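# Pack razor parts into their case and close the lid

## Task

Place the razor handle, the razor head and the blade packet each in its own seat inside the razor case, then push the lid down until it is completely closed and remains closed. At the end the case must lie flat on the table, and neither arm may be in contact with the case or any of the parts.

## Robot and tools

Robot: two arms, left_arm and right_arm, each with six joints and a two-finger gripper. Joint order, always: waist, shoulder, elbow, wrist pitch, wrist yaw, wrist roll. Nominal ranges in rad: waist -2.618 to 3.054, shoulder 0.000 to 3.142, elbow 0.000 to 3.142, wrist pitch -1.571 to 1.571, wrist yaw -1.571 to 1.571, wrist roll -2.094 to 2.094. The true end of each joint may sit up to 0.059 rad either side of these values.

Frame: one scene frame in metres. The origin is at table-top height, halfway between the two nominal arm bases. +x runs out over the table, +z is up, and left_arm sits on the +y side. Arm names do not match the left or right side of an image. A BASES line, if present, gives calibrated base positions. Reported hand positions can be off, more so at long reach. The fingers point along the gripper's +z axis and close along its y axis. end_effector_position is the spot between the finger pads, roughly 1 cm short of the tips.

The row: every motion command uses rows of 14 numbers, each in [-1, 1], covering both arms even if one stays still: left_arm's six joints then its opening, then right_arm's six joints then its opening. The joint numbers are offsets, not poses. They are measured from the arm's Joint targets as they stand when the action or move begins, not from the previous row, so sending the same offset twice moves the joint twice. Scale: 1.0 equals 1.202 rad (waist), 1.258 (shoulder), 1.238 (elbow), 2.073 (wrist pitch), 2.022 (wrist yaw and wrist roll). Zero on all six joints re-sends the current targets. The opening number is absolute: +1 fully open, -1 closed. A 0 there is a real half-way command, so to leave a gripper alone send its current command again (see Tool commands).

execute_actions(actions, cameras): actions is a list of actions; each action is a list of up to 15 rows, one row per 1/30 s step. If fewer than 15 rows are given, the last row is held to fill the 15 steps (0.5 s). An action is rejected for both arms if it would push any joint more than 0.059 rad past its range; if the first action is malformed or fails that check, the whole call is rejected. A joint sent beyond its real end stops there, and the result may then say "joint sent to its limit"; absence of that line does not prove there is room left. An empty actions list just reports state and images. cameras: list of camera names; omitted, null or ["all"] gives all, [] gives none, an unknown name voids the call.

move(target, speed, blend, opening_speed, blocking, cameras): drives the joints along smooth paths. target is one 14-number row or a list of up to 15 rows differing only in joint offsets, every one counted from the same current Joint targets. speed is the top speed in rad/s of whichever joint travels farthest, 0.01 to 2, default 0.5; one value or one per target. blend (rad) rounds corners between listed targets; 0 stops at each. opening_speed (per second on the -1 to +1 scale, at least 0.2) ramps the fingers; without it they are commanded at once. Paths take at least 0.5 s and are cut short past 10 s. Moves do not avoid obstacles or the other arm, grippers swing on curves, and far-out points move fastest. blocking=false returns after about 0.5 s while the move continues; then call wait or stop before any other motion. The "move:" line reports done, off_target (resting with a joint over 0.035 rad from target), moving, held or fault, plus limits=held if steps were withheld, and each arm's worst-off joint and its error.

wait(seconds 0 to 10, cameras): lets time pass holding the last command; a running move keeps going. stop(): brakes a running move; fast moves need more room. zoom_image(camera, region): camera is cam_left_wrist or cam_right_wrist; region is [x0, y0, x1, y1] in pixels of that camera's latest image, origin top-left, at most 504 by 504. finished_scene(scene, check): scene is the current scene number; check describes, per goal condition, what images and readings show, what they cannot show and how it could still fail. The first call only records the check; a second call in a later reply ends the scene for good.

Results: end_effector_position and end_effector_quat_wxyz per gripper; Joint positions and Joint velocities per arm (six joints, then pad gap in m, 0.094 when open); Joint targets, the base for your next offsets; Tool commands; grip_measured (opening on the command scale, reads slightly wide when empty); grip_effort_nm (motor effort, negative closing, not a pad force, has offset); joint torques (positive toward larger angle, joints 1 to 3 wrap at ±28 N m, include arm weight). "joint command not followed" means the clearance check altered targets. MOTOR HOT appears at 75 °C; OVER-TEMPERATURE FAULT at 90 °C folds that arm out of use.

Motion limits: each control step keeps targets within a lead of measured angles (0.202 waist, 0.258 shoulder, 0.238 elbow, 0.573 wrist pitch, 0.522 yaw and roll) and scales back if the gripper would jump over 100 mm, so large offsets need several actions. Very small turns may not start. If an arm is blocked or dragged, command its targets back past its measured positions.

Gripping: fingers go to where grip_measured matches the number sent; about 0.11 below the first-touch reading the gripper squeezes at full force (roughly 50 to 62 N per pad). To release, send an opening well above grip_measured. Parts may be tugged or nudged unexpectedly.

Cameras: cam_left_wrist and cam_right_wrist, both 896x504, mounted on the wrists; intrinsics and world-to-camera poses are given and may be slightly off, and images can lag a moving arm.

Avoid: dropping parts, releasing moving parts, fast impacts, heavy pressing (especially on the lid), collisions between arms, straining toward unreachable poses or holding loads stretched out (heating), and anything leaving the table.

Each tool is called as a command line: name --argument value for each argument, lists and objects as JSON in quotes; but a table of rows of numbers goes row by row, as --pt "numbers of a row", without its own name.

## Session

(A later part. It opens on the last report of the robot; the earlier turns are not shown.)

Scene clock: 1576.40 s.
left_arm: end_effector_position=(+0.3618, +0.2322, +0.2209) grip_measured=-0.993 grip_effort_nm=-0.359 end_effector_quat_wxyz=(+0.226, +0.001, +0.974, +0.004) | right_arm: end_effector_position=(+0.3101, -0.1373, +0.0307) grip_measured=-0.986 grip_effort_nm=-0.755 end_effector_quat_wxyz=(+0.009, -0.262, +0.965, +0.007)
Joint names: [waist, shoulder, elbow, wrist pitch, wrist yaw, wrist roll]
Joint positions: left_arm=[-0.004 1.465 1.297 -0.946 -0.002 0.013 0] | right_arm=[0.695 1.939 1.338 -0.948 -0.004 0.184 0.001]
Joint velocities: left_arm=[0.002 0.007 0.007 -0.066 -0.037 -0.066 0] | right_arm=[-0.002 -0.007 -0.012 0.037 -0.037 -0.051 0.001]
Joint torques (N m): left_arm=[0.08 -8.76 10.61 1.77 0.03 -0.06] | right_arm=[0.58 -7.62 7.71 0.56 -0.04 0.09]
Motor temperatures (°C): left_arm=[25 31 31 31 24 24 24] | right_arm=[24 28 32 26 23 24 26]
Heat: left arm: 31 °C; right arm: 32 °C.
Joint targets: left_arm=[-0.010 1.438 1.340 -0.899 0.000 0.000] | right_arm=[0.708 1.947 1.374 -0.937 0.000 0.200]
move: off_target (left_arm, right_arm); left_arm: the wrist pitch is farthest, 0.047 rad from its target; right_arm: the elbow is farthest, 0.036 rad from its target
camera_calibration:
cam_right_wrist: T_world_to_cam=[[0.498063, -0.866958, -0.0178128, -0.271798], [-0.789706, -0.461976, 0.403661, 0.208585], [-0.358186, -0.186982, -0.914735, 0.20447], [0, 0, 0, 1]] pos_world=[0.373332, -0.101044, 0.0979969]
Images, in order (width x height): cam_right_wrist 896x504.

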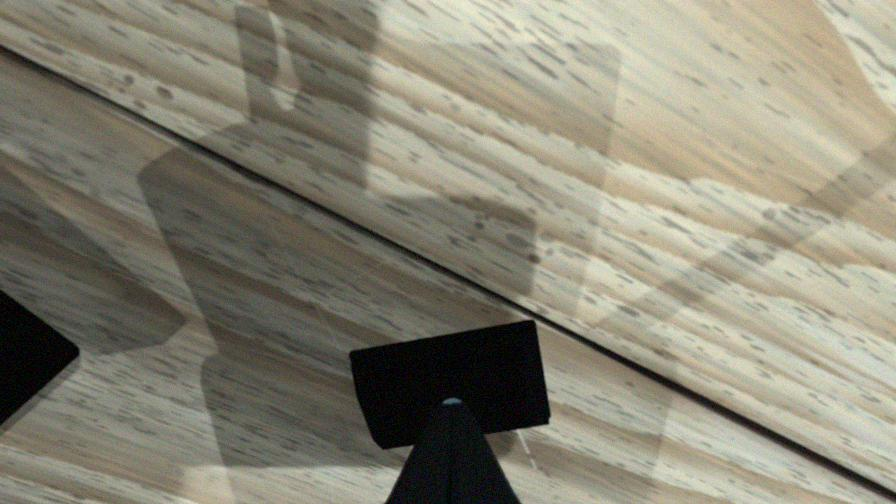

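move --target '[0,0,0,0,0,0,-1,0,-0.06,0.06,-0.06,0,0,-1]' --speed 0.15 --cameras '["cam_right_wrist"]'

Scene clock: 1581.80 s.
left_arm: end_effector_position=(+0.3618, +0.2322, +0.2209) grip_measured=-0.993 grip_effort_nm=-0.359 end_effector_quat_wxyz=(+0.226, +0.001, +0.974, +0.004) | right_arm: end_effector_position=(+0.3118, -0.1359, +0.0530) grip_measured=-0.986 grip_effort_nm=-0.740 end_effector_quat_wxyz=(+0.009, -0.262, +0.965, +0.007)
Joint names: [waist, shoulder, elbow, wrist pitch, wrist yaw, wrist roll]
Joint positions: left_arm=[-0.004 1.465 1.297 -0.946 -0.002 0.013 0] | right_arm=[0.695 1.921 1.406 -1.034 -0.004 0.184 0.001]
Joint velocities: left_arm=[-0.027 -0.002 -0.022 0.007 -0.051 -0.037 0.001] | right_arm=[-0.002 -0.002 -0.002 -0.037 -0.037 0.022 -0.001]
Joint torques (N m): left_arm=[-0.05 -8.7 10.63 1.79 0.02 -0.06] | right_arm=[0.58 -12.23 8.53 0.22 -0.04 0.07]
Motor temperatures (°C): left_arm=[25 31 31 31 24 24 24] | right_arm=[24 28 32 26 23 24 26]
Heat: left arm: 31 °C; right arm: 32 °C.
Joint targets: left_arm=[-0.010 1.438 1.340 -0.899 0.000 0.000] | right_arm=[0.708 1.871 1.448 -1.061 0.000 0.200]
move: off_target (left_arm, right_arm); left_arm: the wrist pitch is farthest, 0.047 rad from its target; right_arm: the shoulder is farthest, 0.049 rad from its target
camera_calibration:
cam_right_wrist: T_world_to_cam=[[0.498063, -0.866958, -0.0178128, -0.270977], [-0.789706, -0.461976, 0.403661, 0.201581], [-0.358186, -0.186982, -0.914735, 0.225727], [0, 0, 0, 1]] pos_world=[0.375006, -0.0995931, 0.120283]
Images, in order (width x height): cam_right_wrist 896x504.

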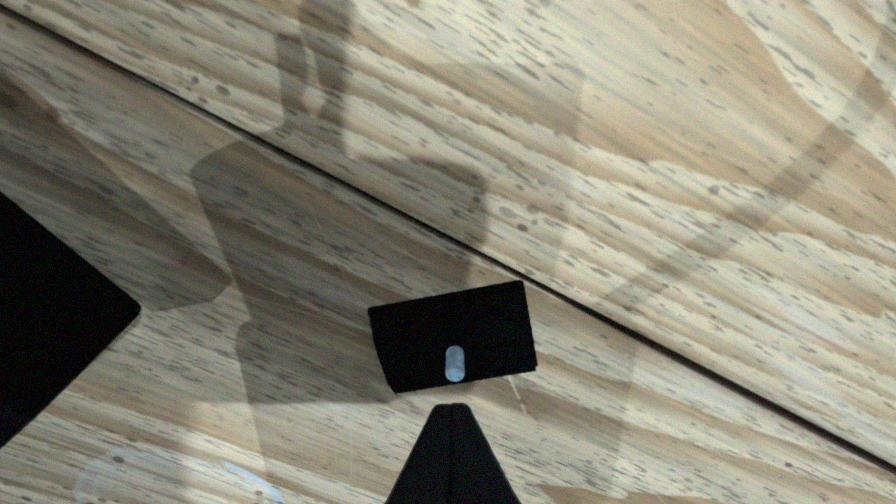

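move --target '[0,0,0,0,0,0,-1,0.002,0.023,-0.067,0.005,0,0,-0.6]' --speed 0.15 --cameras '["cam_right_wrist"]'

Scene clock: 1612.90 s.
left_arm: end_effector_position=(+0.3618, +0.2322, +0.2209) grip_measured=-0.993 grip_effort_nm=-0.359 end_effector_quat_wxyz=(+0.226, +0.001, +0.974, +0.004) | right_arm: end_effector_position=(+0.3037, -0.1429, +0.0452) grip_measured=-0.602 grip_effort_nm=0.120 end_effector_quat_wxyz=(-0.006, -0.260, +0.966, -0.001)
Joint names: [waist, shoulder, elbow, wrist pitch, wrist yaw, wrist roll]
Joint positions: left_arm=[-0.004 1.465 1.297 -0.946 -0.002 0.013 0] | right_arm=[0.695 1.921 1.374 -1.035 -0.004 0.188 0.019]
Joint velocities: left_arm=[-0.012 -0.002 -0.002 -0.081 -0.022 -0.037 -0.001] | right_arm=[-0.002 -0.022 -0.002 0.007 -0.051 -0.037 0.001]
Joint torques (N m): left_arm=[-0.02 -8.72 10.65 1.78 0.05 -0.03] | right_arm=[0.76 -9.76 3.86 0.25 -0.03 0.08]
Motor temperatures (°C): left_arm=[25 31 32 31 24 24 24] | right_arm=[24 30 34 25 23 24 27]
Heat: left arm: 32 °C; right arm: 34 °C.
Joint targets: left_arm=[-0.010 1.438 1.340 -0.899 0.000 0.000] | right_arm=[0.711 1.900 1.365 -1.051 0.000 0.200]
move: off_target (left_arm); left_arm: the wrist pitch is farthest, 0.047 rad from its target
camera_calibration:
cam_right_wrist: T_world_to_cam=[[0.493695, -0.869562, -0.0112853, -0.27251], [-0.781111, -0.449107, 0.433784, 0.192966], [-0.382271, -0.205342, -0.900946, 0.218425], [0, 0, 0, 1]] pos_world=[0.368762, -0.10545, 0.110008]
Images, in order (width x height): cam_right_wrist 896x504.

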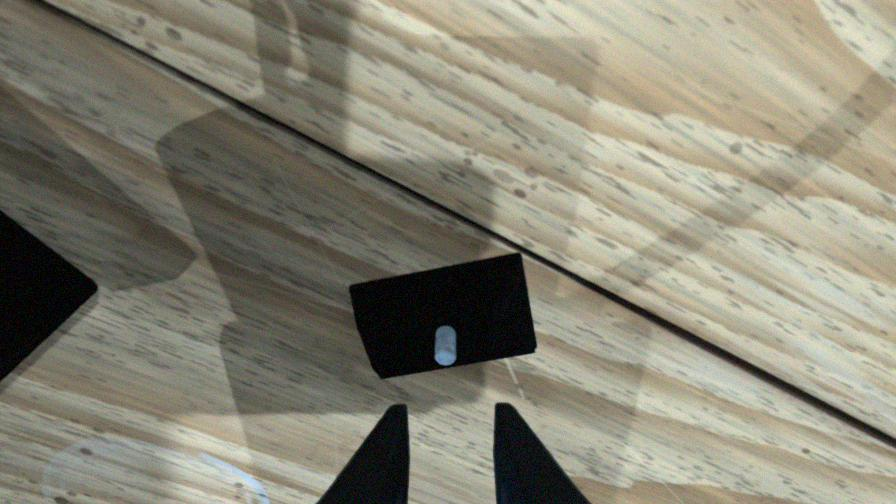

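move --target '[0,0,0,0,0,0,-1,0.003,0.040,-0.057,0.073,0,0,-0.6]' --speed 0.15 --cameras '["cam_right_wrist"]'

Scene clock: 1658.47 s.
left_arm: end_effector_position=(+0.3618, +0.2322, +0.2209) grip_measured=-0.993 grip_effort_nm=-0.359 end_effector_quat_wxyz=(+0.226, +0.001, +0.974, +0.004) | right_arm: end_effector_position=(+0.2994, -0.1442, +0.0218) grip_measured=-0.602 grip_effort_nm=0.115 end_effector_quat_wxyz=(-0.009, -0.262, +0.965, -0.001)
Joint names: [waist, shoulder, elbow, wrist pitch, wrist yaw, wrist roll]
Joint positions: left_arm=[-0.004 1.465 1.297 -0.946 -0.002 0.013 0] | right_arm=[0.7 1.942 1.305 -0.951 -0.006 0.188 0.019]
Joint velocities: left_arm=[-0.017 -0.012 -0.012 0.007 -0.051 0.007 0] | right_arm=[-0.012 0.002 0.007 -0.007 0.037 0.022 0]
Joint torques (N m): left_arm=[-0.14 -8.77 10.7 1.78 0.06 -0.04] | right_arm=[0.61 -7.47 3.56 0.91 -0.04 0.07]
Motor temperatures (°C): left_arm=[25 30 32 32 24 24 24] | right_arm=[24 29 30 25 23 24 26]
Heat: left arm: 32 °C; right arm: 30 °C.
Joint targets: left_arm=[-0.010 1.438 1.340 -0.899 0.000 0.000] | right_arm=[0.714 1.950 1.295 -0.899 0.000 0.200]
move: off_target (left_arm, right_arm); left_arm: the wrist pitch is farthest, 0.047 rad from its target; right_arm: the wrist pitch is farthest, 0.051 rad from its target
camera_calibration:
cam_right_wrist: T_world_to_cam=[[0.497608, -0.867325, -0.0115829, -0.272603], [-0.776589, -0.451419, 0.439466, 0.197354], [-0.386389, -0.209687, -0.898184, 0.195977], [0, 0, 0, 1]] pos_world=[0.364636, -0.106252, 0.0861356]
Images, in order (width x height): cam_right_wrist 896x504.

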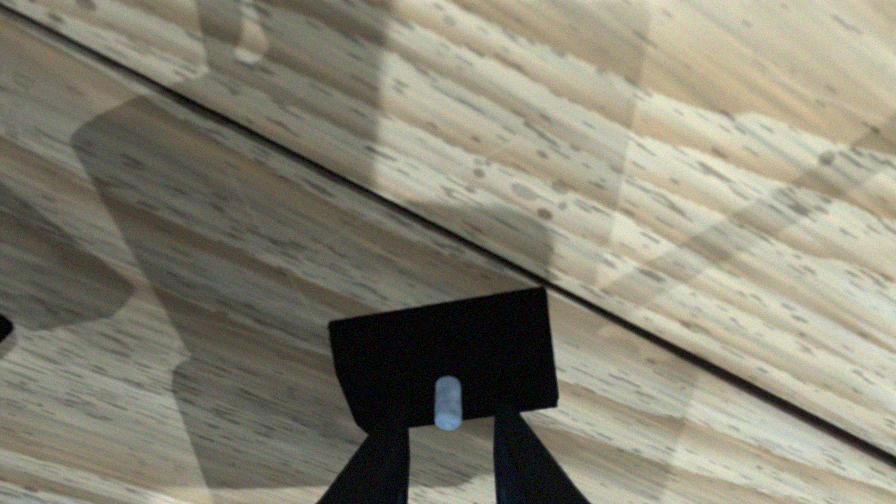

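move --target '[0,0,0,0,0,0,-1,0,0,0,0,0,0,-1]' --opening_speed 0.2 --cameras '["cam_right_wrist"]'

move --target '[0,0,0,0,0,0,-1,0,-0.06,0.06,-0.06,0,0,-1]' --speed 0.12 --cameras '["cam_right_wrist"]'

Scene clock: 1667.57 s.
left_arm: end_effector_position=(+0.3618, +0.2322, +0.2209) grip_measured=-0.993 grip_effort_nm=-0.364 end_effector_quat_wxyz=(+0.226, +0.001, +0.974, +0.004) | right_arm: end_effector_position=(+0.2995, -0.1431, +0.0218) grip_measured=-0.986 grip_effort_nm=-0.750 end_effector_quat_wxyz=(-0.005, -0.266, +0.964, -0.005)
Joint names: [waist, shoulder, elbow, wrist pitch, wrist yaw, wrist roll]
Joint positions: left_arm=[-0.004 1.465 1.297 -0.946 -0.002 0.013 0] | right_arm=[0.708 1.942 1.305 -0.948 0.005 0.188 0.001]
Joint velocities: left_arm=[0.002 0.002 -0.007 -0.037 -0.037 -0.007 -0.001] | right_arm=[-0.027 0.002 0.007 0.051 -0.066 0.022 0]
Joint torques (N m): left_arm=[-0.09 -8.68 10.69 1.77 0.05 -0.08] | right_arm=[0.66 -7.51 3.56 0.86 -0.02 0.07]
Motor temperatures (°C): left_arm=[25 30 32 32 24 24 24] | right_arm=[24 29 30 25 23 24 26]
Heat: left arm: 32 °C; right arm: 30 °C.
Joint targets: left_arm=[-0.010 1.438 1.340 -0.899 0.000 0.000] | right_arm=[0.714 1.950 1.295 -0.899 0.000 0.200]
move: off_target (left_arm, right_arm); left_arm: the wrist pitch is farthest, 0.047 rad from its target; right_arm: the wrist pitch is farthest, 0.049 rad from its target
camera_calibration:
cam_right_wrist: T_world_to_cam=[[0.504456, -0.863436, -0.00165899, -0.273451], [-0.777146, -0.454877, 0.434892, 0.197669], [-0.376256, -0.218095, -0.900481, 0.192029], [0, 0, 0, 1]] pos_world=[0.363814, -0.104312, 0.0864998]
Images, in order (width x height): cam_right_wrist 896x504.

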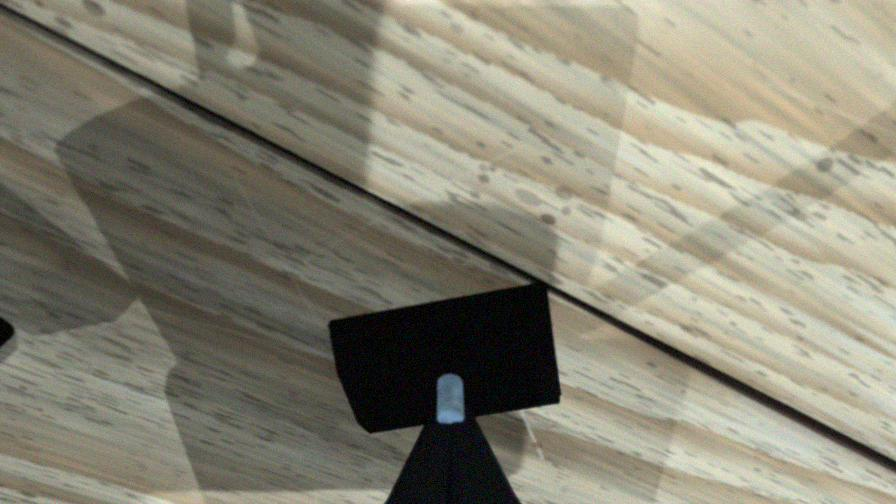

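Scene clock: 1669.13 s.
left_arm: end_effector_position=(+0.3618, +0.2322, +0.2209) grip_measured=-0.993 grip_effort_nm=-0.354 end_effector_quat_wxyz=(+0.226, +0.001, +0.974, +0.004) | right_arm: end_effector_position=(+0.2960, -0.1437, +0.0333) grip_measured=-0.986 grip_effort_nm=-0.745 end_effector_quat_wxyz=(-0.012, -0.266, +0.964, -0.003)
Joint names: [waist, shoulder, elbow, wrist pitch, wrist yaw, wrist roll]
Joint positions: left_arm=[-0.004 1.465 1.297 -0.946 -0.002 0.013 0] | right_arm=[0.708 1.924 1.328 -0.998 -0.006 0.188 0.001]
Joint velocities: left_arm=[0.002 0.002 -0.017 0.022 0.051 -0.037 -0.001] | right_arm=[-0.002 0.027 -0.002 -0.022 0.007 -0.022 -0.001]
Joint torques (N m): left_arm=[-0.13 -8.65 10.62 1.75 0.02 -0.03] | right_arm=[0.66 -11.96 8.23 0.13 -0.03 0.08]
Motor temperatures (°C): left_arm=[25 30 32 32 24 24 24] | right_arm=[24 29 31 25 23 24 26]
Heat: left arm: 32 °C; right arm: 31 °C.
Joint targets: left_arm=[-0.010 1.438 1.340 -0.899 0.000 0.000] | right_arm=[0.714 1.875 1.369 -1.024 0.000 0.200]
move: off_target (left_arm, right_arm); left_arm: the wrist pitch is farthest, 0.047 rad from its target; right_arm: the shoulder is farthest, 0.049 rad from its target
camera_calibration:
cam_right_wrist: T_world_to_cam=[[0.504195, -0.863527, -0.0103763, -0.271789], [-0.771076, -0.45556, 0.444868, 0.187472], [-0.388883, -0.216299, -0.895536, 0.204759], [0, 0, 0, 1]] pos_world=[0.361217, -0.105003, 0.0971484]
Images, in order (width x height): cam_right_wrist 896x504.

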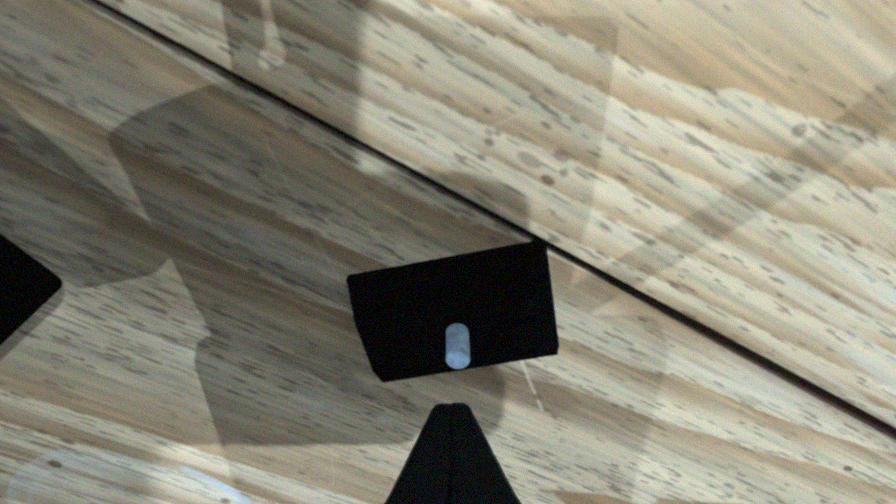

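move --pt "0 0 0 0 0 0 -1 0 -0.03 0.08 -0.05 0 0 -0.6" --pt "0 0 0 0 0 0 -1 0 0.017 0.024 -0.004 0 0 -0.6" --pt "0 0 0 0 0 0 -1 0 0.076 -0.036 0.057 0 0 -0.6" --speed 0.12 --cameras '["cam_right_wrist"]'

Scene clock: 1686.40 s.
left_arm: end_effector_position=(+0.3618, +0.2322, +0.2209) grip_measured=-0.993 grip_effort_nm=-0.364 end_effector_quat_wxyz=(+0.226, +0.001, +0.974, +0.004) | right_arm: end_effector_position=(+0.3028, -0.1376, +0.0220) grip_measured=-0.602 grip_effort_nm=0.125 end_effector_quat_wxyz=(-0.007, -0.264, +0.965, +0.000)
Joint names: [waist, shoulder, elbow, wrist pitch, wrist yaw, wrist roll]
Joint positions: left_arm=[-0.004 1.465 1.297 -0.946 -0.002 0.013 0] | right_arm=[0.708 1.962 1.334 -0.955 -0.006 0.193 0.019]
Joint velocities: left_arm=[0.027 -0.002 0.007 -0.022 0.051 0.022 -0.001] | right_arm=[-0.017 0.007 0.002 0.007 -0.022 -0.007 0]
Joint torques (N m): left_arm=[0.01 -8.65 10.58 1.78 0.05 -0.06] | right_arm=[0.62 -7.68 3.52 0.84 -0.03 0.09]
Motor temperatures (°C): left_arm=[25 30 32 32 24 24 24] | right_arm=[24 34 32 25 23 24 26]
Heat: left arm: 32 °C; right arm: 34 °C.
Joint targets: left_arm=[-0.010 1.438 1.340 -0.899 0.000 0.000] | right_arm=[0.714 1.970 1.324 -0.906 0.000 0.200]
move: off_target (left_arm, right_arm); left_arm: the wrist pitch is farthest, 0.047 rad from its target; right_arm: the wrist pitch is farthest, 0.050 rad from its target
camera_calibration:
cam_right_wrist: T_world_to_cam=[[0.500309, -0.865758, -0.012424, -0.269192], [-0.776719, -0.455103, 0.435418, 0.202518], [-0.382621, -0.208193, -0.900143, 0.197931], [0, 0, 0, 1]] pos_world=[0.367712, -0.099681, 0.0866418]
Images, in order (width x height): cam_right_wrist 896x504.

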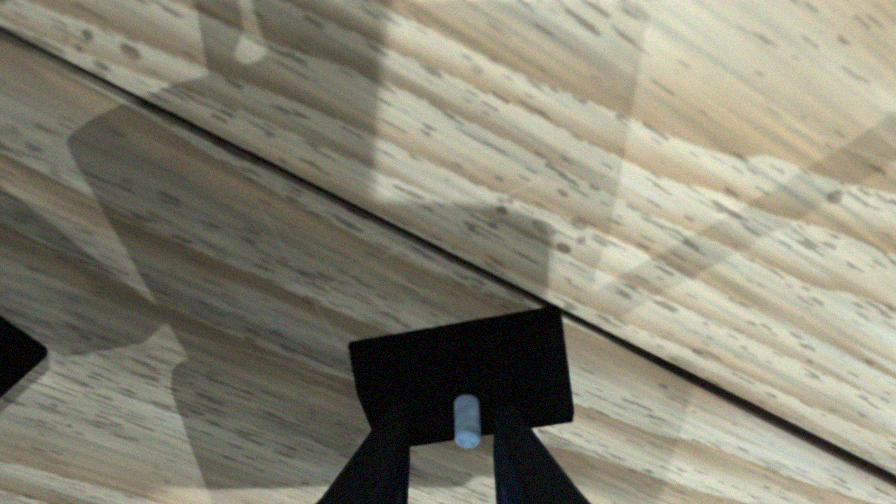

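move --target '[0,0,0,0,0,0,-1,0,0,0,0,0,0,-1]' --opening_speed 0.2 --cameras '["cam_right_wrist"]'

move --target '[0,0,0,0,0,0,-1,0,-0.06,0.06,-0.06,0,0,-1]' --speed 0.12 --cameras '["cam_right_wrist"]'

Scene clock: 1694.37 s.
left_arm: end_effector_position=(+0.3618, +0.2322, +0.2209) grip_measured=-0.993 grip_effort_nm=-0.364 end_effector_quat_wxyz=(+0.226, +0.001, +0.974, +0.004) | right_arm: end_effector_position=(+0.3052, -0.1391, +0.0220) grip_measured=-0.969 grip_effort_nm=-0.979 end_effector_quat_wxyz=(-0.003, -0.263, +0.965, -0.005)
Joint names: [waist, shoulder, elbow, wrist pitch, wrist yaw, wrist roll]
Joint positions: left_arm=[-0.004 1.465 1.297 -0.946 -0.002 0.013 0] | right_arm=[0.706 1.962 1.334 -0.952 0.006 0.193 0.001]
Joint velocities: left_arm=[-0.017 -0.012 -0.002 -0.051 -0.022 -0.037 0] | right_arm=[0.017 -0.002 0.007 0.007 -0.022 0.037 -0.002]
Joint torques (N m): left_arm=[-0.1 -8.73 10.58 1.76 0.01 -0.05] | right_arm=[0.66 -7.73 3.6 0.86 -0.03 0.08]
Motor temperatures (°C): left_arm=[25 30 32 32 24 24 24] | right_arm=[24 33 31 25 23 24 26]
Heat: left arm: 32 °C; right arm: 33 °C.
Joint targets: left_arm=[-0.010 1.438 1.340 -0.899 0.000 0.000] | right_arm=[0.714 1.970 1.324 -0.906 0.000 0.200]
move: off_target (left_arm, right_arm); left_arm: the wrist pitch is farthest, 0.047 rad from its target; right_arm: the wrist pitch is farthest, 0.046 rad from its target
camera_calibration:
cam_right_wrist: T_world_to_cam=[[0.499171, -0.866503, -0.00102036, -0.271717], [-0.781871, -0.450923, 0.430519, 0.205935], [-0.373506, -0.214105, -0.902581, 0.194964], [0, 0, 0, 1]] pos_world=[0.369468, -0.10084, 0.087035]
Images, in order (width x height): cam_right_wrist 896x504.

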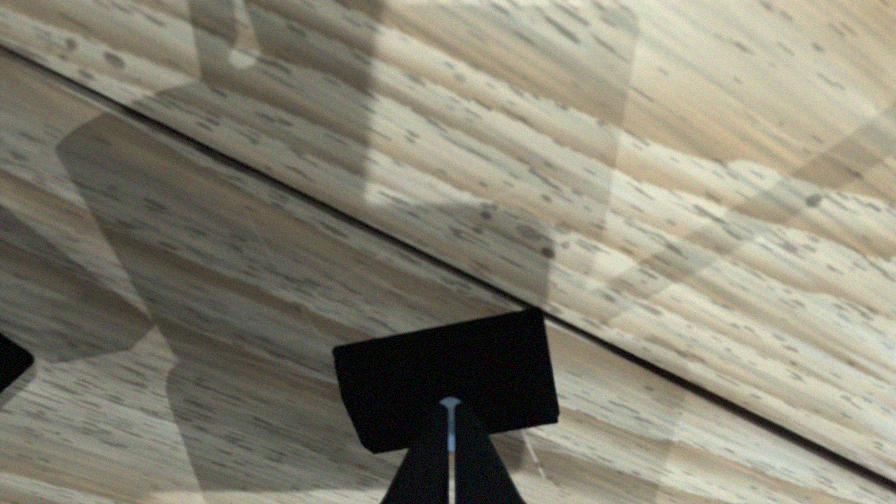

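Scene clock: 1695.97 s.
left_arm: end_effector_position=(+0.3618, +0.2322, +0.2209) grip_measured=-0.993 grip_effort_nm=-0.359 end_effector_quat_wxyz=(+0.226, +0.001, +0.974, +0.004) | right_arm: end_effector_position=(+0.3011, -0.1399, +0.0331) grip_measured=-0.973 grip_effort_nm=-1.018 end_effector_quat_wxyz=(-0.011, -0.263, +0.965, -0.002)
Joint names: [waist, shoulder, elbow, wrist pitch, wrist yaw, wrist roll]
Joint positions: left_arm=[-0.004 1.465 1.297 -0.946 -0.002 0.013 0] | right_arm=[0.706 1.945 1.357 -1.004 -0.006 0.193 0.001]
Joint velocities: left_arm=[-0.012 -0.002 0.022 -0.051 -0.007 0.022 -0.001] | right_arm=[0.007 -0.012 -0.007 0.037 0.007 -0.051 0.001]
Joint torques (N m): left_arm=[-0.03 -8.7 10.73 1.78 0.03 -0.05] | right_arm=[0.68 -12.31 8.27 0.08 -0.02 0.07]
Motor temperatures (°C): left_arm=[25 30 32 32 24 24 24] | right_arm=[24 33 31 25 23 24 26]
Heat: left arm: 32 °C; right arm: 33 °C.
Joint targets: left_arm=[-0.010 1.438 1.340 -0.899 0.000 0.000] | right_arm=[0.714 1.895 1.399 -1.030 0.000 0.200]
move: off_target (left_arm, right_arm); left_arm: the wrist pitch is farthest, 0.047 rad from its target; right_arm: the shoulder is farthest, 0.051 rad from its target
camera_calibration:
cam_right_wrist: T_world_to_cam=[[0.498901, -0.866595, -0.0105729, -0.269894], [-0.774389, -0.451229, 0.443526, 0.194886], [-0.389128, -0.213088, -0.896199, 0.207925], [0, 0, 0, 1]] pos_world=[0.366477, -0.101644, 0.097052]
Images, in order (width x height): cam_right_wrist 896x504.

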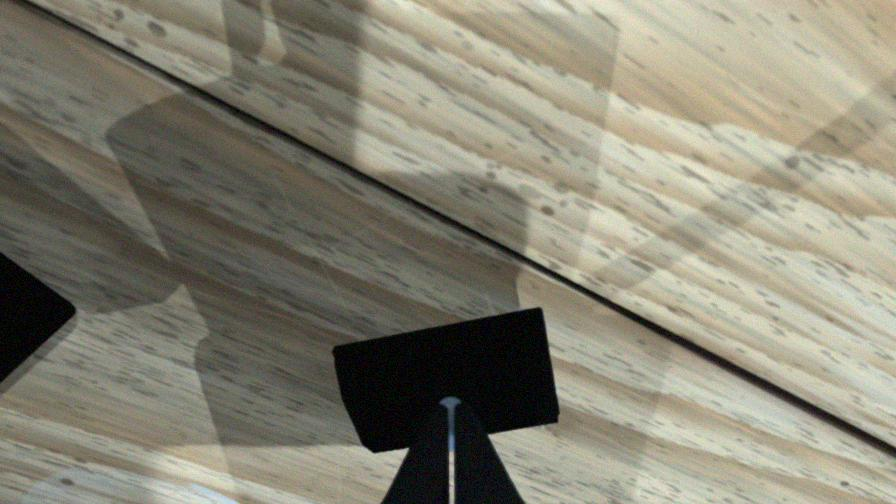

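move --pt "0 0 0 0 0 0 -1 0 -0.036 0.138 -0.082 0 0 -1" --pt "0 0 0 0 0 0 -1 0 0.10 0.28 -0.105 0 -0.846 -1" --pt "0 0 0 0 0 0 -1 0.226 0.187 0.421 -0.125 0 -0.846 -1" --speed 0.4 --blend 0.05 --cameras '["cam_right_wrist"]'

Scene clock: 1739.80 s.
left_arm: end_effector_position=(+0.3618, +0.2319, +0.2209) grip_measured=-0.993 grip_effort_nm=-0.359 end_effector_quat_wxyz=(+0.226, +0.001, +0.974, +0.003) | right_arm: end_effector_position=(+0.2682, -0.0101, +0.0975) grip_measured=-0.973 grip_effort_nm=-1.033 end_effector_quat_wxyz=(-0.032, +0.950, -0.310, +0.012)
Joint names: [waist, shoulder, elbow, wrist pitch, wrist yaw, wrist roll]
Joint positions: left_arm=[-0.004 1.465 1.297 -0.946 -0.001 0.013 0] | right_arm=[0.994 2.12 1.874 -1.256 0.008 -1.497 0.001]
Joint velocities: left_arm=[-0.002 0.002 0.017 -0.051 0.066 -0.081 0] | right_arm=[-0.007 -0.007 -0.012 -0.051 -0.037 -0.007 -0.001]
Joint torques (N m): left_arm=[0.03 -8.77 10.71 1.77 0.04 -0.04] | right_arm=[-0.42 -9.36 9.2 0.26 -0.03 -0.11]
Motor temperatures (°C): left_arm=[25 30 32 33 24 24 24] | right_arm=[24 38 32 24 23 24 28]
Heat: left arm: 33 °C; right arm: 38 °C.
Joint targets: left_arm=[-0.010 1.438 1.340 -0.899 0.000 0.000] | right_arm=[0.986 2.130 1.920 -1.289 0.000 -1.511]
move: off_target (left_arm, right_arm); left_arm: the wrist pitch is farthest, 0.047 rad from its target; right_arm: the elbow is farthest, 0.046 rad from its target
camera_calibration:
cam_right_wrist: T_world_to_cam=[[0.59639, 0.800482, 0.0595585, -0.156484], [0.710775, -0.561116, 0.424202, -0.198135], [0.372986, -0.210657, -0.903607, 0.0769308], [0, 0, 0, 1]] pos_world=[0.205461, 0.0302913, 0.162885]
Images, in order (width x height): cam_right_wrist 896x504.

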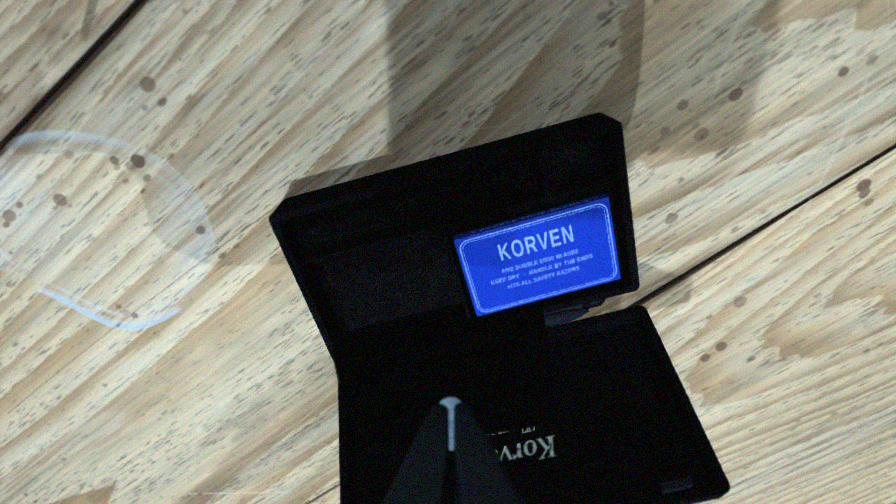

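zoom_image --camera "cam_right_wrist" --region '[250, 100, 754, 504]'

Scaled by 1.000.

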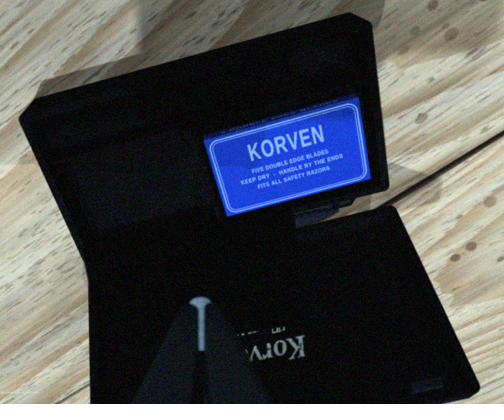

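move --target '[0,0,0,0,0,0,-1,-0.017,0.025,-0.149,0.084,0,0,-1]' --speed 0.2 --cameras '["cam_right_wrist"]'

zoom_image --camera "cam_right_wrist" --region '[200, 150, 640, 504]'

Scene clock: 1774.40 s.
left_arm: end_effector_position=(+0.3618, +0.2319, +0.2209) grip_measured=-0.993 grip_effort_nm=-0.359 end_effector_quat_wxyz=(+0.226, +0.001, +0.974, +0.003) | right_arm: end_effector_position=(+0.2677, -0.0228, +0.0510) grip_measured=-0.973 grip_effort_nm=-1.028 end_effector_quat_wxyz=(-0.003, +0.948, -0.317, +0.005)
Joint names: [waist, shoulder, elbow, wrist pitch, wrist yaw, wrist roll]
Joint positions: left_arm=[-0.004 1.465 1.297 -0.946 -0.001 0.013 0] | right_arm=[0.979 2.154 1.743 -1.152 0.008 -1.497 0.001]
Joint velocities: left_arm=[-0.007 -0.007 -0.002 0.037 -0.007 0.022 0] | right_arm=[0.017 -0.017 -0.007 0.095 -0.007 0.022 -0.001]
Joint torques (N m): left_arm=[-0.09 -8.77 10.69 1.75 0.04 -0.06] | right_arm=[-0.51 -9.7 3.99 0.77 -0.04 -0.12]
Motor temperatures (°C): left_arm=[25 30 33 33 24 24 24] | right_arm=[24 33 32 24 23 24 28]
Heat: left arm: 33 °C; right arm: 33 °C.
Joint targets: left_arm=[-0.010 1.438 1.340 -0.899 0.000 0.000] | right_arm=[0.966 2.162 1.735 -1.115 0.000 -1.511]
move: off_target (left_arm, right_arm); left_arm: the wrist pitch is farthest, 0.047 rad from its target; right_arm: the wrist pitch is farthest, 0.037 rad from its target
camera_calibration:
cam_right_wrist: T_world_to_cam=[[0.609564, 0.792737, -0.0000267497, -0.143918], [0.715928, -0.550488, 0.42943, -0.186646], [0.34041, -0.261784, -0.9031, 0.0398853], [0, 0, 0, 1]] pos_world=[0.207775, 0.0217839, 0.116168]
Images, in order (width x height): cam_right_wrist 896x504.

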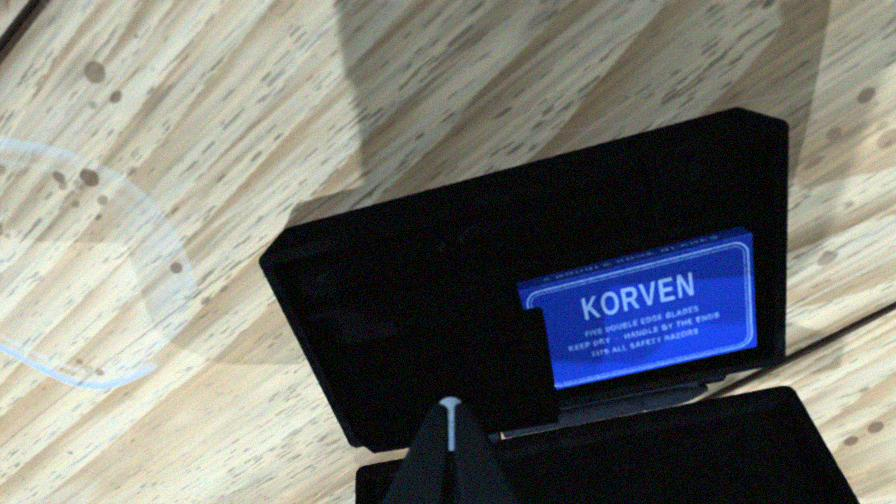

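Scaled by 1.145 from the camera's 896x504 image, which has a finer 1280x720 frame.

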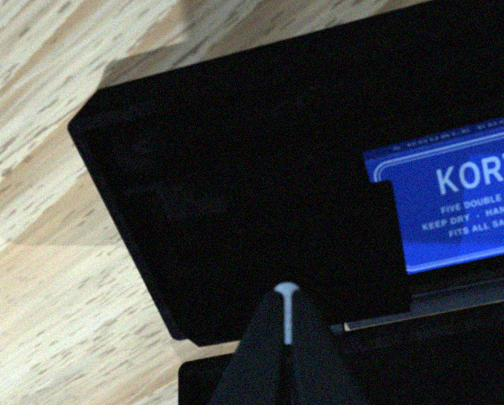

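move --target '[0,0,0,0,0,0,-1,-0.010,0.0,-0.040,0.0205,0,0,-1]' --speed 0.1 --cameras '["cam_right_wrist"]'

zoom_image --camera "cam_right_wrist" --region '[200, 200, 600, 500]'

Scene clock: 1814.07 s.
left_arm: end_effector_position=(+0.3618, +0.2319, +0.2209) grip_measured=-0.993 grip_effort_nm=-0.359 end_effector_quat_wxyz=(+0.226, +0.001, +0.974, +0.003) | right_arm: end_effector_position=(+0.2701, -0.0285, +0.0392) grip_measured=-0.973 grip_effort_nm=-1.028 end_effector_quat_wxyz=(-0.001, +0.946, -0.323, +0.004)
Joint names: [waist, shoulder, elbow, wrist pitch, wrist yaw, wrist roll]
Joint positions: left_arm=[-0.004 1.465 1.297 -0.946 -0.001 0.013 0] | right_arm=[0.967 2.154 1.696 -1.109 0.008 -1.497 0.001]
Joint velocities: left_arm=[-0.007 0.002 -0.002 0.022 0.037 0.022 0] | right_arm=[-0.017 -0.017 -0.012 -0.081 -0.051 -0.022 -0.002]
Joint torques (N m): left_arm=[-0.02 -8.75 10.73 1.78 0.05 -0.08] | right_arm=[-0.51 -9.65 3.82 0.79 -0.03 -0.12]
Motor temperatures (°C): left_arm=[25 30 33 33 24 24 24] | right_arm=[24 32 30 24 23 24 28]
Heat: left arm: 33 °C; right arm: 32 °C.
Joint targets: left_arm=[-0.010 1.438 1.340 -0.899 0.000 0.000] | right_arm=[0.954 2.162 1.686 -1.073 0.000 -1.511]
move: off_target (left_arm, right_arm); left_arm: the wrist pitch is farthest, 0.047 rad from its target; right_arm: the wrist pitch is farthest, 0.036 rad from its target
camera_calibration:
cam_right_wrist: T_world_to_cam=[[0.61924, 0.785188, -0.00461295, -0.143503], [0.71021, -0.557584, 0.429769, -0.185077], [0.334877, -0.269406, -0.902927, 0.0282318], [0, 0, 0, 1]] pos_world=[0.210853, 0.017087, 0.10437]
Images, in order (width x height): cam_right_wrist 896x504.

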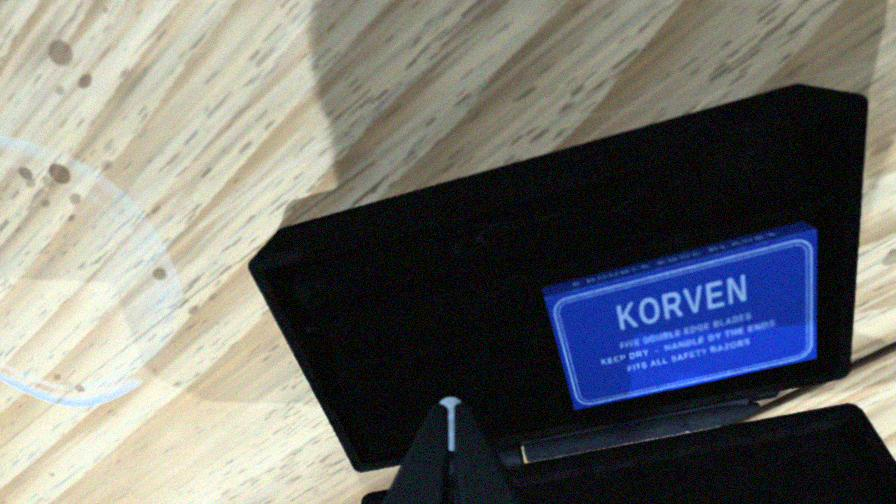

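Scaled by 1.260 from the camera's 896x504 image, which has a finer 1280x720 frame.

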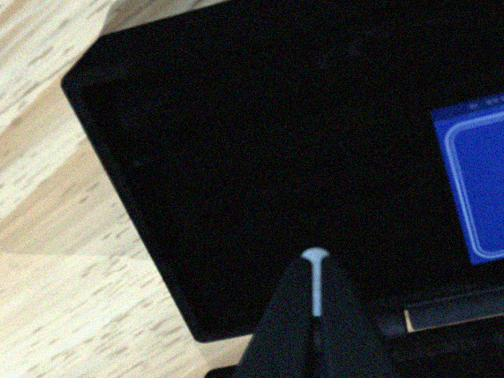

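move --target '[0,0,0,0,0,0,-1,0.002,0.003,-0.040,0.0246,0,0,-1]' --speed 0.05 --cameras '["cam_right_wrist"]'

zoom_image --camera "cam_right_wrist" --region '[200, 200, 600, 500]'

Scene clock: 1853.13 s.
left_arm: end_effector_position=(+0.3618, +0.2319, +0.2209) grip_measured=-0.993 grip_effort_nm=-0.359 end_effector_quat_wxyz=(+0.226, +0.001, +0.974, +0.003) | right_arm: end_effector_position=(+0.2679, -0.0313, +0.0279) grip_measured=-0.973 grip_effort_nm=-1.028 end_effector_quat_wxyz=(+0.000, +0.946, -0.323, +0.003)
Joint names: [waist, shoulder, elbow, wrist pitch, wrist yaw, wrist roll]
Joint positions: left_arm=[-0.004 1.465 1.297 -0.946 -0.001 0.013 0] | right_arm=[0.967 2.154 1.65 -1.066 0.006 -1.497 0.001]
Joint velocities: left_arm=[0.007 0.007 0.012 -0.037 -0.007 -0.007 0.001] | right_arm=[-0.002 -0.012 -0.002 0.037 -0.051 0.037 -0.001]
Joint torques (N m): left_arm=[-0.1 -8.77 10.63 1.79 0.03 -0.08] | right_arm=[-0.29 -9.28 3.44 0.84 -0.04 -0.14]
Motor temperatures (°C): left_arm=[25 30 33 33 24 24 24] | right_arm=[24 32 30 25 23 24 29]
Heat: left arm: 33 °C; right arm: 32 °C.
Joint targets: left_arm=[-0.010 1.438 1.340 -0.899 0.000 0.000] | right_arm=[0.956 2.165 1.636 -1.022 0.000 -1.511]
move: off_target (left_arm, right_arm); left_arm: the wrist pitch is farthest, 0.047 rad from its target; right_arm: the wrist pitch is farthest, 0.044 rad from its target
camera_calibration:
cam_right_wrist: T_world_to_cam=[[0.619219, 0.78518, -0.00779707, -0.139918], [0.711488, -0.556847, 0.428609, -0.180529], [0.332193, -0.27095, -0.903457, 0.018714], [0, 0, 0, 1]] pos_world=[0.208868, 0.0144047, 0.0931925]
Images, in order (width x height): cam_right_wrist 896x504.

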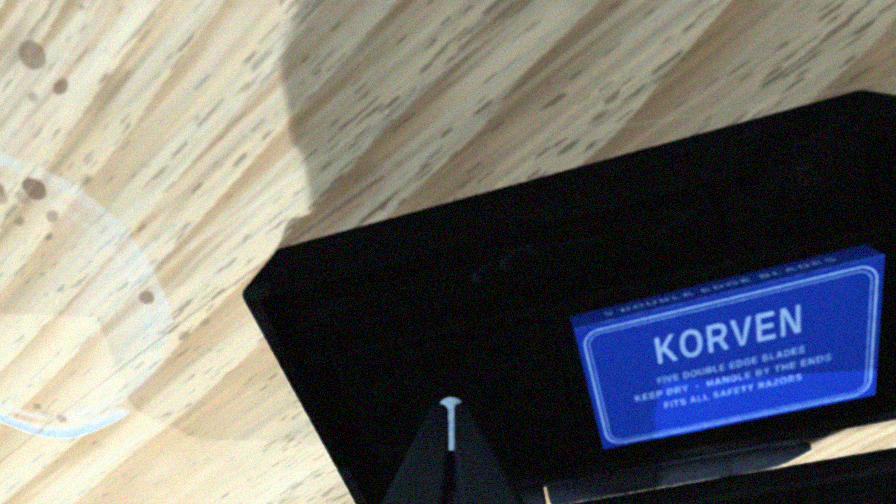

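Scaled by 1.260 from the camera's 896x504 image, which has a finer 1280x720 frame.

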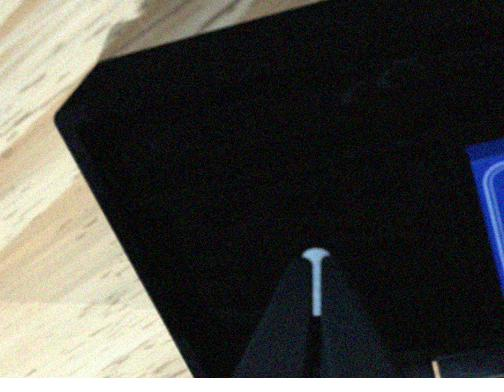

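move --target '[0,0,0,0,0,0,-1,0.0,0.004,-0.010,0.007,0,0,-1]' --speed 0.05 --cameras '["cam_right_wrist"]'

Scene clock: 1861.57 s.
left_arm: end_effector_position=(+0.3618, +0.2319, +0.2209) grip_measured=-0.993 grip_effort_nm=-0.359 end_effector_quat_wxyz=(+0.226, +0.001, +0.974, +0.003) | right_arm: end_effector_position=(+0.2675, -0.0314, +0.0268) grip_measured=-0.973 grip_effort_nm=-1.028 end_effector_quat_wxyz=(+0.000, +0.946, -0.323, +0.002)
Joint names: [waist, shoulder, elbow, wrist pitch, wrist yaw, wrist roll]
Joint positions: left_arm=[-0.004 1.465 1.297 -0.946 -0.001 0.013 0] | right_arm=[0.967 2.154 1.645 -1.061 0.005 -1.497 0.001]
Joint velocities: left_arm=[-0.007 0.002 0.012 -0.051 0.007 -0.051 0.001] | right_arm=[-0.002 0.002 0.012 0.037 -0.007 -0.007 -0.001]
Joint torques (N m): left_arm=[-0.06 -8.75 10.67 1.77 0.02 -0.05] | right_arm=[-0.31 -8.87 2.81 0.95 -0.04 -0.12]
Motor temperatures (°C): left_arm=[25 30 33 33 24 24 24] | right_arm=[24 32 30 25 23 24 29]
Heat: left arm: 33 °C; right arm: 32 °C.
Joint targets: left_arm=[-0.010 1.438 1.340 -0.899 0.000 0.000] | right_arm=[0.956 2.170 1.624 -1.007 0.000 -1.511]
move: off_target (left_arm, right_arm); left_arm: the wrist pitch is farthest, 0.047 rad from its target; right_arm: the wrist pitch is farthest, 0.054 rad from its target
camera_calibration:
cam_right_wrist: T_world_to_cam=[[0.619208, 0.785187, -0.00792375, -0.139594], [0.712036, -0.557209, 0.427226, -0.179945], [0.331038, -0.270184, -0.90411, 0.0181552], [0, 0, 0, 1]] pos_world=[0.208554, 0.0142457, 0.0921853]
Images, in order (width x height): cam_right_wrist 896x504.

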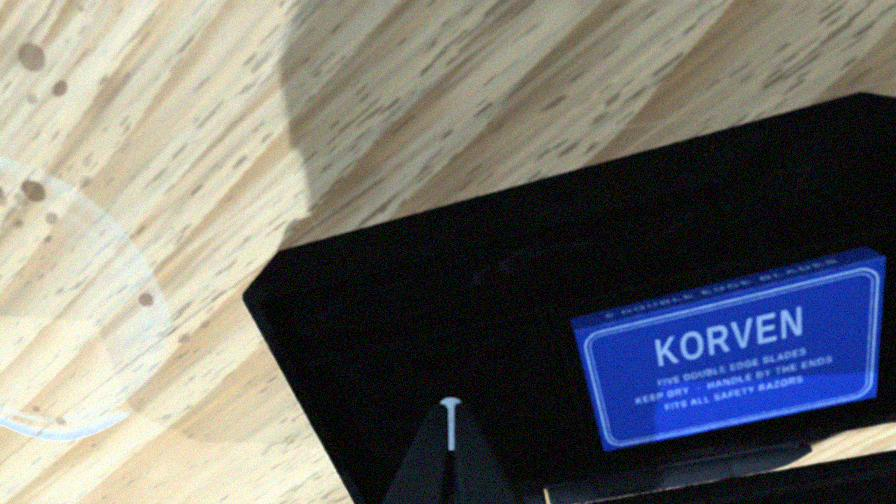

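move --target '[0,0,0,0,0,0,-1,0.0,0.004,-0.010,0.007,0,0,-1]' --speed 0.05 --cameras '[]'

Scene clock: 1867.10 s.
left_arm: end_effector_position=(+0.3618, +0.2319, +0.2209) grip_measured=-0.993 grip_effort_nm=-0.349 end_effector_quat_wxyz=(+0.226, +0.001, +0.974, +0.003) | right_arm: end_effector_position=(+0.2674, -0.0316, +0.0261) grip_measured=-0.973 grip_effort_nm=-1.028 end_effector_quat_wxyz=(+0.000, +0.946, -0.323, +0.002)
Joint names: [waist, shoulder, elbow, wrist pitch, wrist yaw, wrist roll]
Joint positions: left_arm=[-0.004 1.465 1.297 -0.946 -0.001 0.013 0] | right_arm=[0.967 2.154 1.642 -1.058 0.005 -1.497 0.001]
Joint velocities: left_arm=[-0.002 -0.002 -0.007 0.007 -0.037 -0.007 0] | right_arm=[-0.002 -0.022 -0.002 -0.022 0.11 -0.11 0]
Joint torques (N m): left_arm=[-0.02 -8.7 10.67 1.79 0.02 -0.06] | right_arm=[-0.27 -8.53 2.02 1.08 -0.04 -0.12]
Motor temperatures (°C): left_arm=[25 30 33 33 24 24 24] | right_arm=[24 33 30 25 23 24 29]
Heat: left arm: 33 °C; right arm: 33 °C.
Joint targets: left_arm=[-0.010 1.438 1.340 -0.899 0.000 0.000] | right_arm=[0.956 2.175 1.612 -0.992 0.000 -1.511]
move: off_target (left_arm, right_arm); left_arm: the wrist pitch is farthest, 0.047 rad from its target; right_arm: the wrist pitch is farthest, 0.066 rad from its target
No camera images: "cameras" was empty.

move --target '[0,0,0,0,0,0,-1,0,-0.004,0.010,-0.007,0,0,-0.75]' --speed 0.05 --opening_speed 0.3 --cameras '["cam_right_wrist"]'

move --target '[0,0,0,0,0,0,-1,0,-0.08,0.13,-0.10,0,0,-0.75]' --speed 0.1 --cameras '["cam_right_wrist"]'

zoom_image --camera "cam_right_wrist" --region '[250, 200, 650, 500]'

Scene clock: 1875.17 s.
left_arm: end_effector_position=(+0.3618, +0.2319, +0.2209) grip_measured=-0.993 grip_effort_nm=-0.354 end_effector_quat_wxyz=(+0.226, +0.001, +0.974, +0.003) | right_arm: end_effector_position=(+0.2672, -0.0319, +0.0261) grip_measured=-0.753 grip_effort_nm=0.164 end_effector_quat_wxyz=(+0.001, +0.948, -0.319, +0.002)
Joint names: [waist, shoulder, elbow, wrist pitch, wrist yaw, wrist roll]
Joint positions: left_arm=[-0.004 1.465 1.297 -0.946 -0.001 0.013 0] | right_arm=[0.967 2.154 1.642 -1.06 0.005 -1.507 0.012]
Joint velocities: left_arm=[-0.012 -0.017 0.007 -0.007 -0.007 0.051 0] | right_arm=[-0.012 -0.007 0.012 0.007 -0.037 0.007 0]
Joint torques (N m): left_arm=[-0.05 -8.69 10.65 1.78 0.03 -0.06] | right_arm=[-0.31 -8.83 3.11 0.94 -0.03 -0.11]
Motor temperatures (°C): left_arm=[25 30 33 33 24 24 24] | right_arm=[24 33 30 25 23 24 29]
Heat: left arm: 33 °C; right arm: 33 °C.
Joint targets: left_arm=[-0.010 1.438 1.340 -0.899 0.000 0.000] | right_arm=[0.956 2.170 1.624 -1.007 0.000 -1.511]
move: off_target (left_arm, right_arm); left_arm: the wrist pitch is farthest, 0.047 rad from its target; right_arm: the wrist pitch is farthest, 0.053 rad from its target
camera_calibration:
cam_right_wrist: T_world_to_cam=[[0.611947, 0.790841, -0.00949711, -0.136852], [0.717504, -0.550068, 0.427333, -0.180904], [0.332729, -0.26832, -0.904044, 0.0170622], [0, 0, 0, 1]] pos_world=[0.207868, 0.0132974, 0.0914314]
Images, in order (width x height): cam_right_wrist 896x504.

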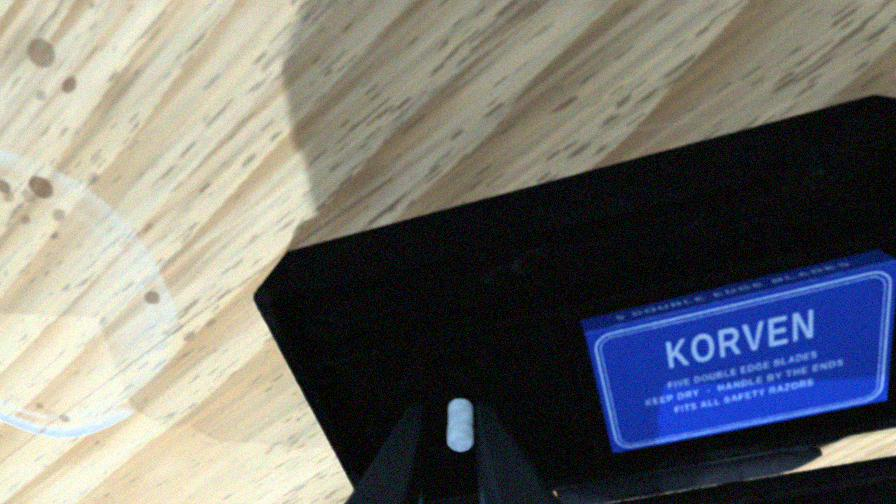

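Scene clock: 1877.77 s.
left_arm: end_effector_position=(+0.3618, +0.2319, +0.2209) grip_measured=-0.993 grip_effort_nm=-0.359 end_effector_quat_wxyz=(+0.226, +0.001, +0.974, +0.003) | right_arm: end_effector_position=(+0.2684, -0.0311, +0.0620) grip_measured=-0.752 grip_effort_nm=0.125 end_effector_quat_wxyz=(-0.001, +0.948, -0.319, +0.004)
Joint names: [waist, shoulder, elbow, wrist pitch, wrist yaw, wrist roll]
Joint positions: left_arm=[-0.004 1.465 1.297 -0.946 -0.001 0.013 0] | right_arm=[0.967 2.125 1.742 -1.184 0.008 -1.507 0.012]
Joint velocities: left_arm=[-0.017 -0.007 0.012 -0.007 -0.022 0.022 0.001] | right_arm=[0.012 0.012 -0.007 0.095 0.007 0.007 0]
Joint torques (N m): left_arm=[-0.12 -8.72 10.69 1.77 0.04 -0.07] | right_arm=[-0.31 -14.6 8.65 0.11 -0.04 -0.11]
Motor temperatures (°C): left_arm=[25 30 33 33 24 24 24] | right_arm=[24 34 30 25 23 24 28]
Heat: left arm: 33 °C; right arm: 34 °C.
Joint targets: left_arm=[-0.010 1.438 1.340 -0.899 0.000 0.000] | right_arm=[0.956 2.070 1.785 -1.214 0.000 -1.511]
move: off_target (left_arm, right_arm); left_arm: the wrist pitch is farthest, 0.047 rad from its target; right_arm: the shoulder is farthest, 0.055 rad from its target
camera_calibration:
cam_right_wrist: T_world_to_cam=[[0.611988, 0.790853, -0.00468247, -0.138198], [0.715316, -0.550989, 0.429807, -0.196263], [0.337334, -0.266386, -0.902909, 0.0481207], [0, 0, 0, 1]] pos_world=[0.208732, 0.0139739, 0.127157]
Images, in order (width x height): cam_right_wrist 896x504.

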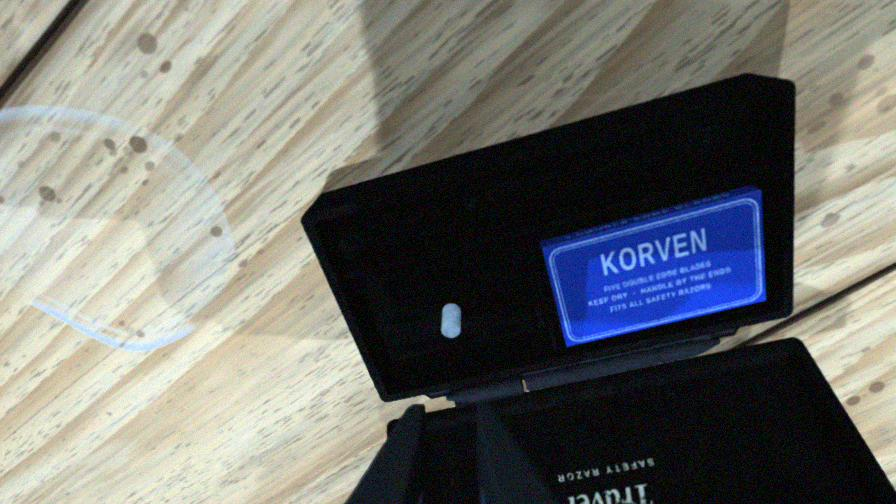

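Scaled by 1.260 from the camera's 896x504 image, which has a finer 1280x720 frame.

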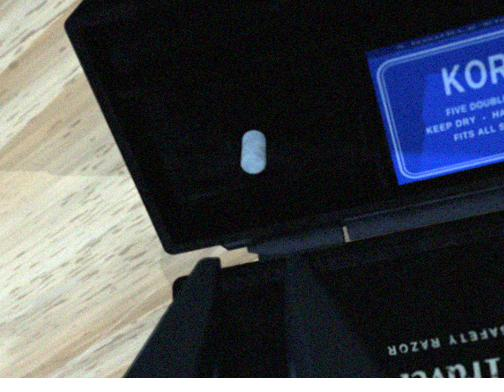

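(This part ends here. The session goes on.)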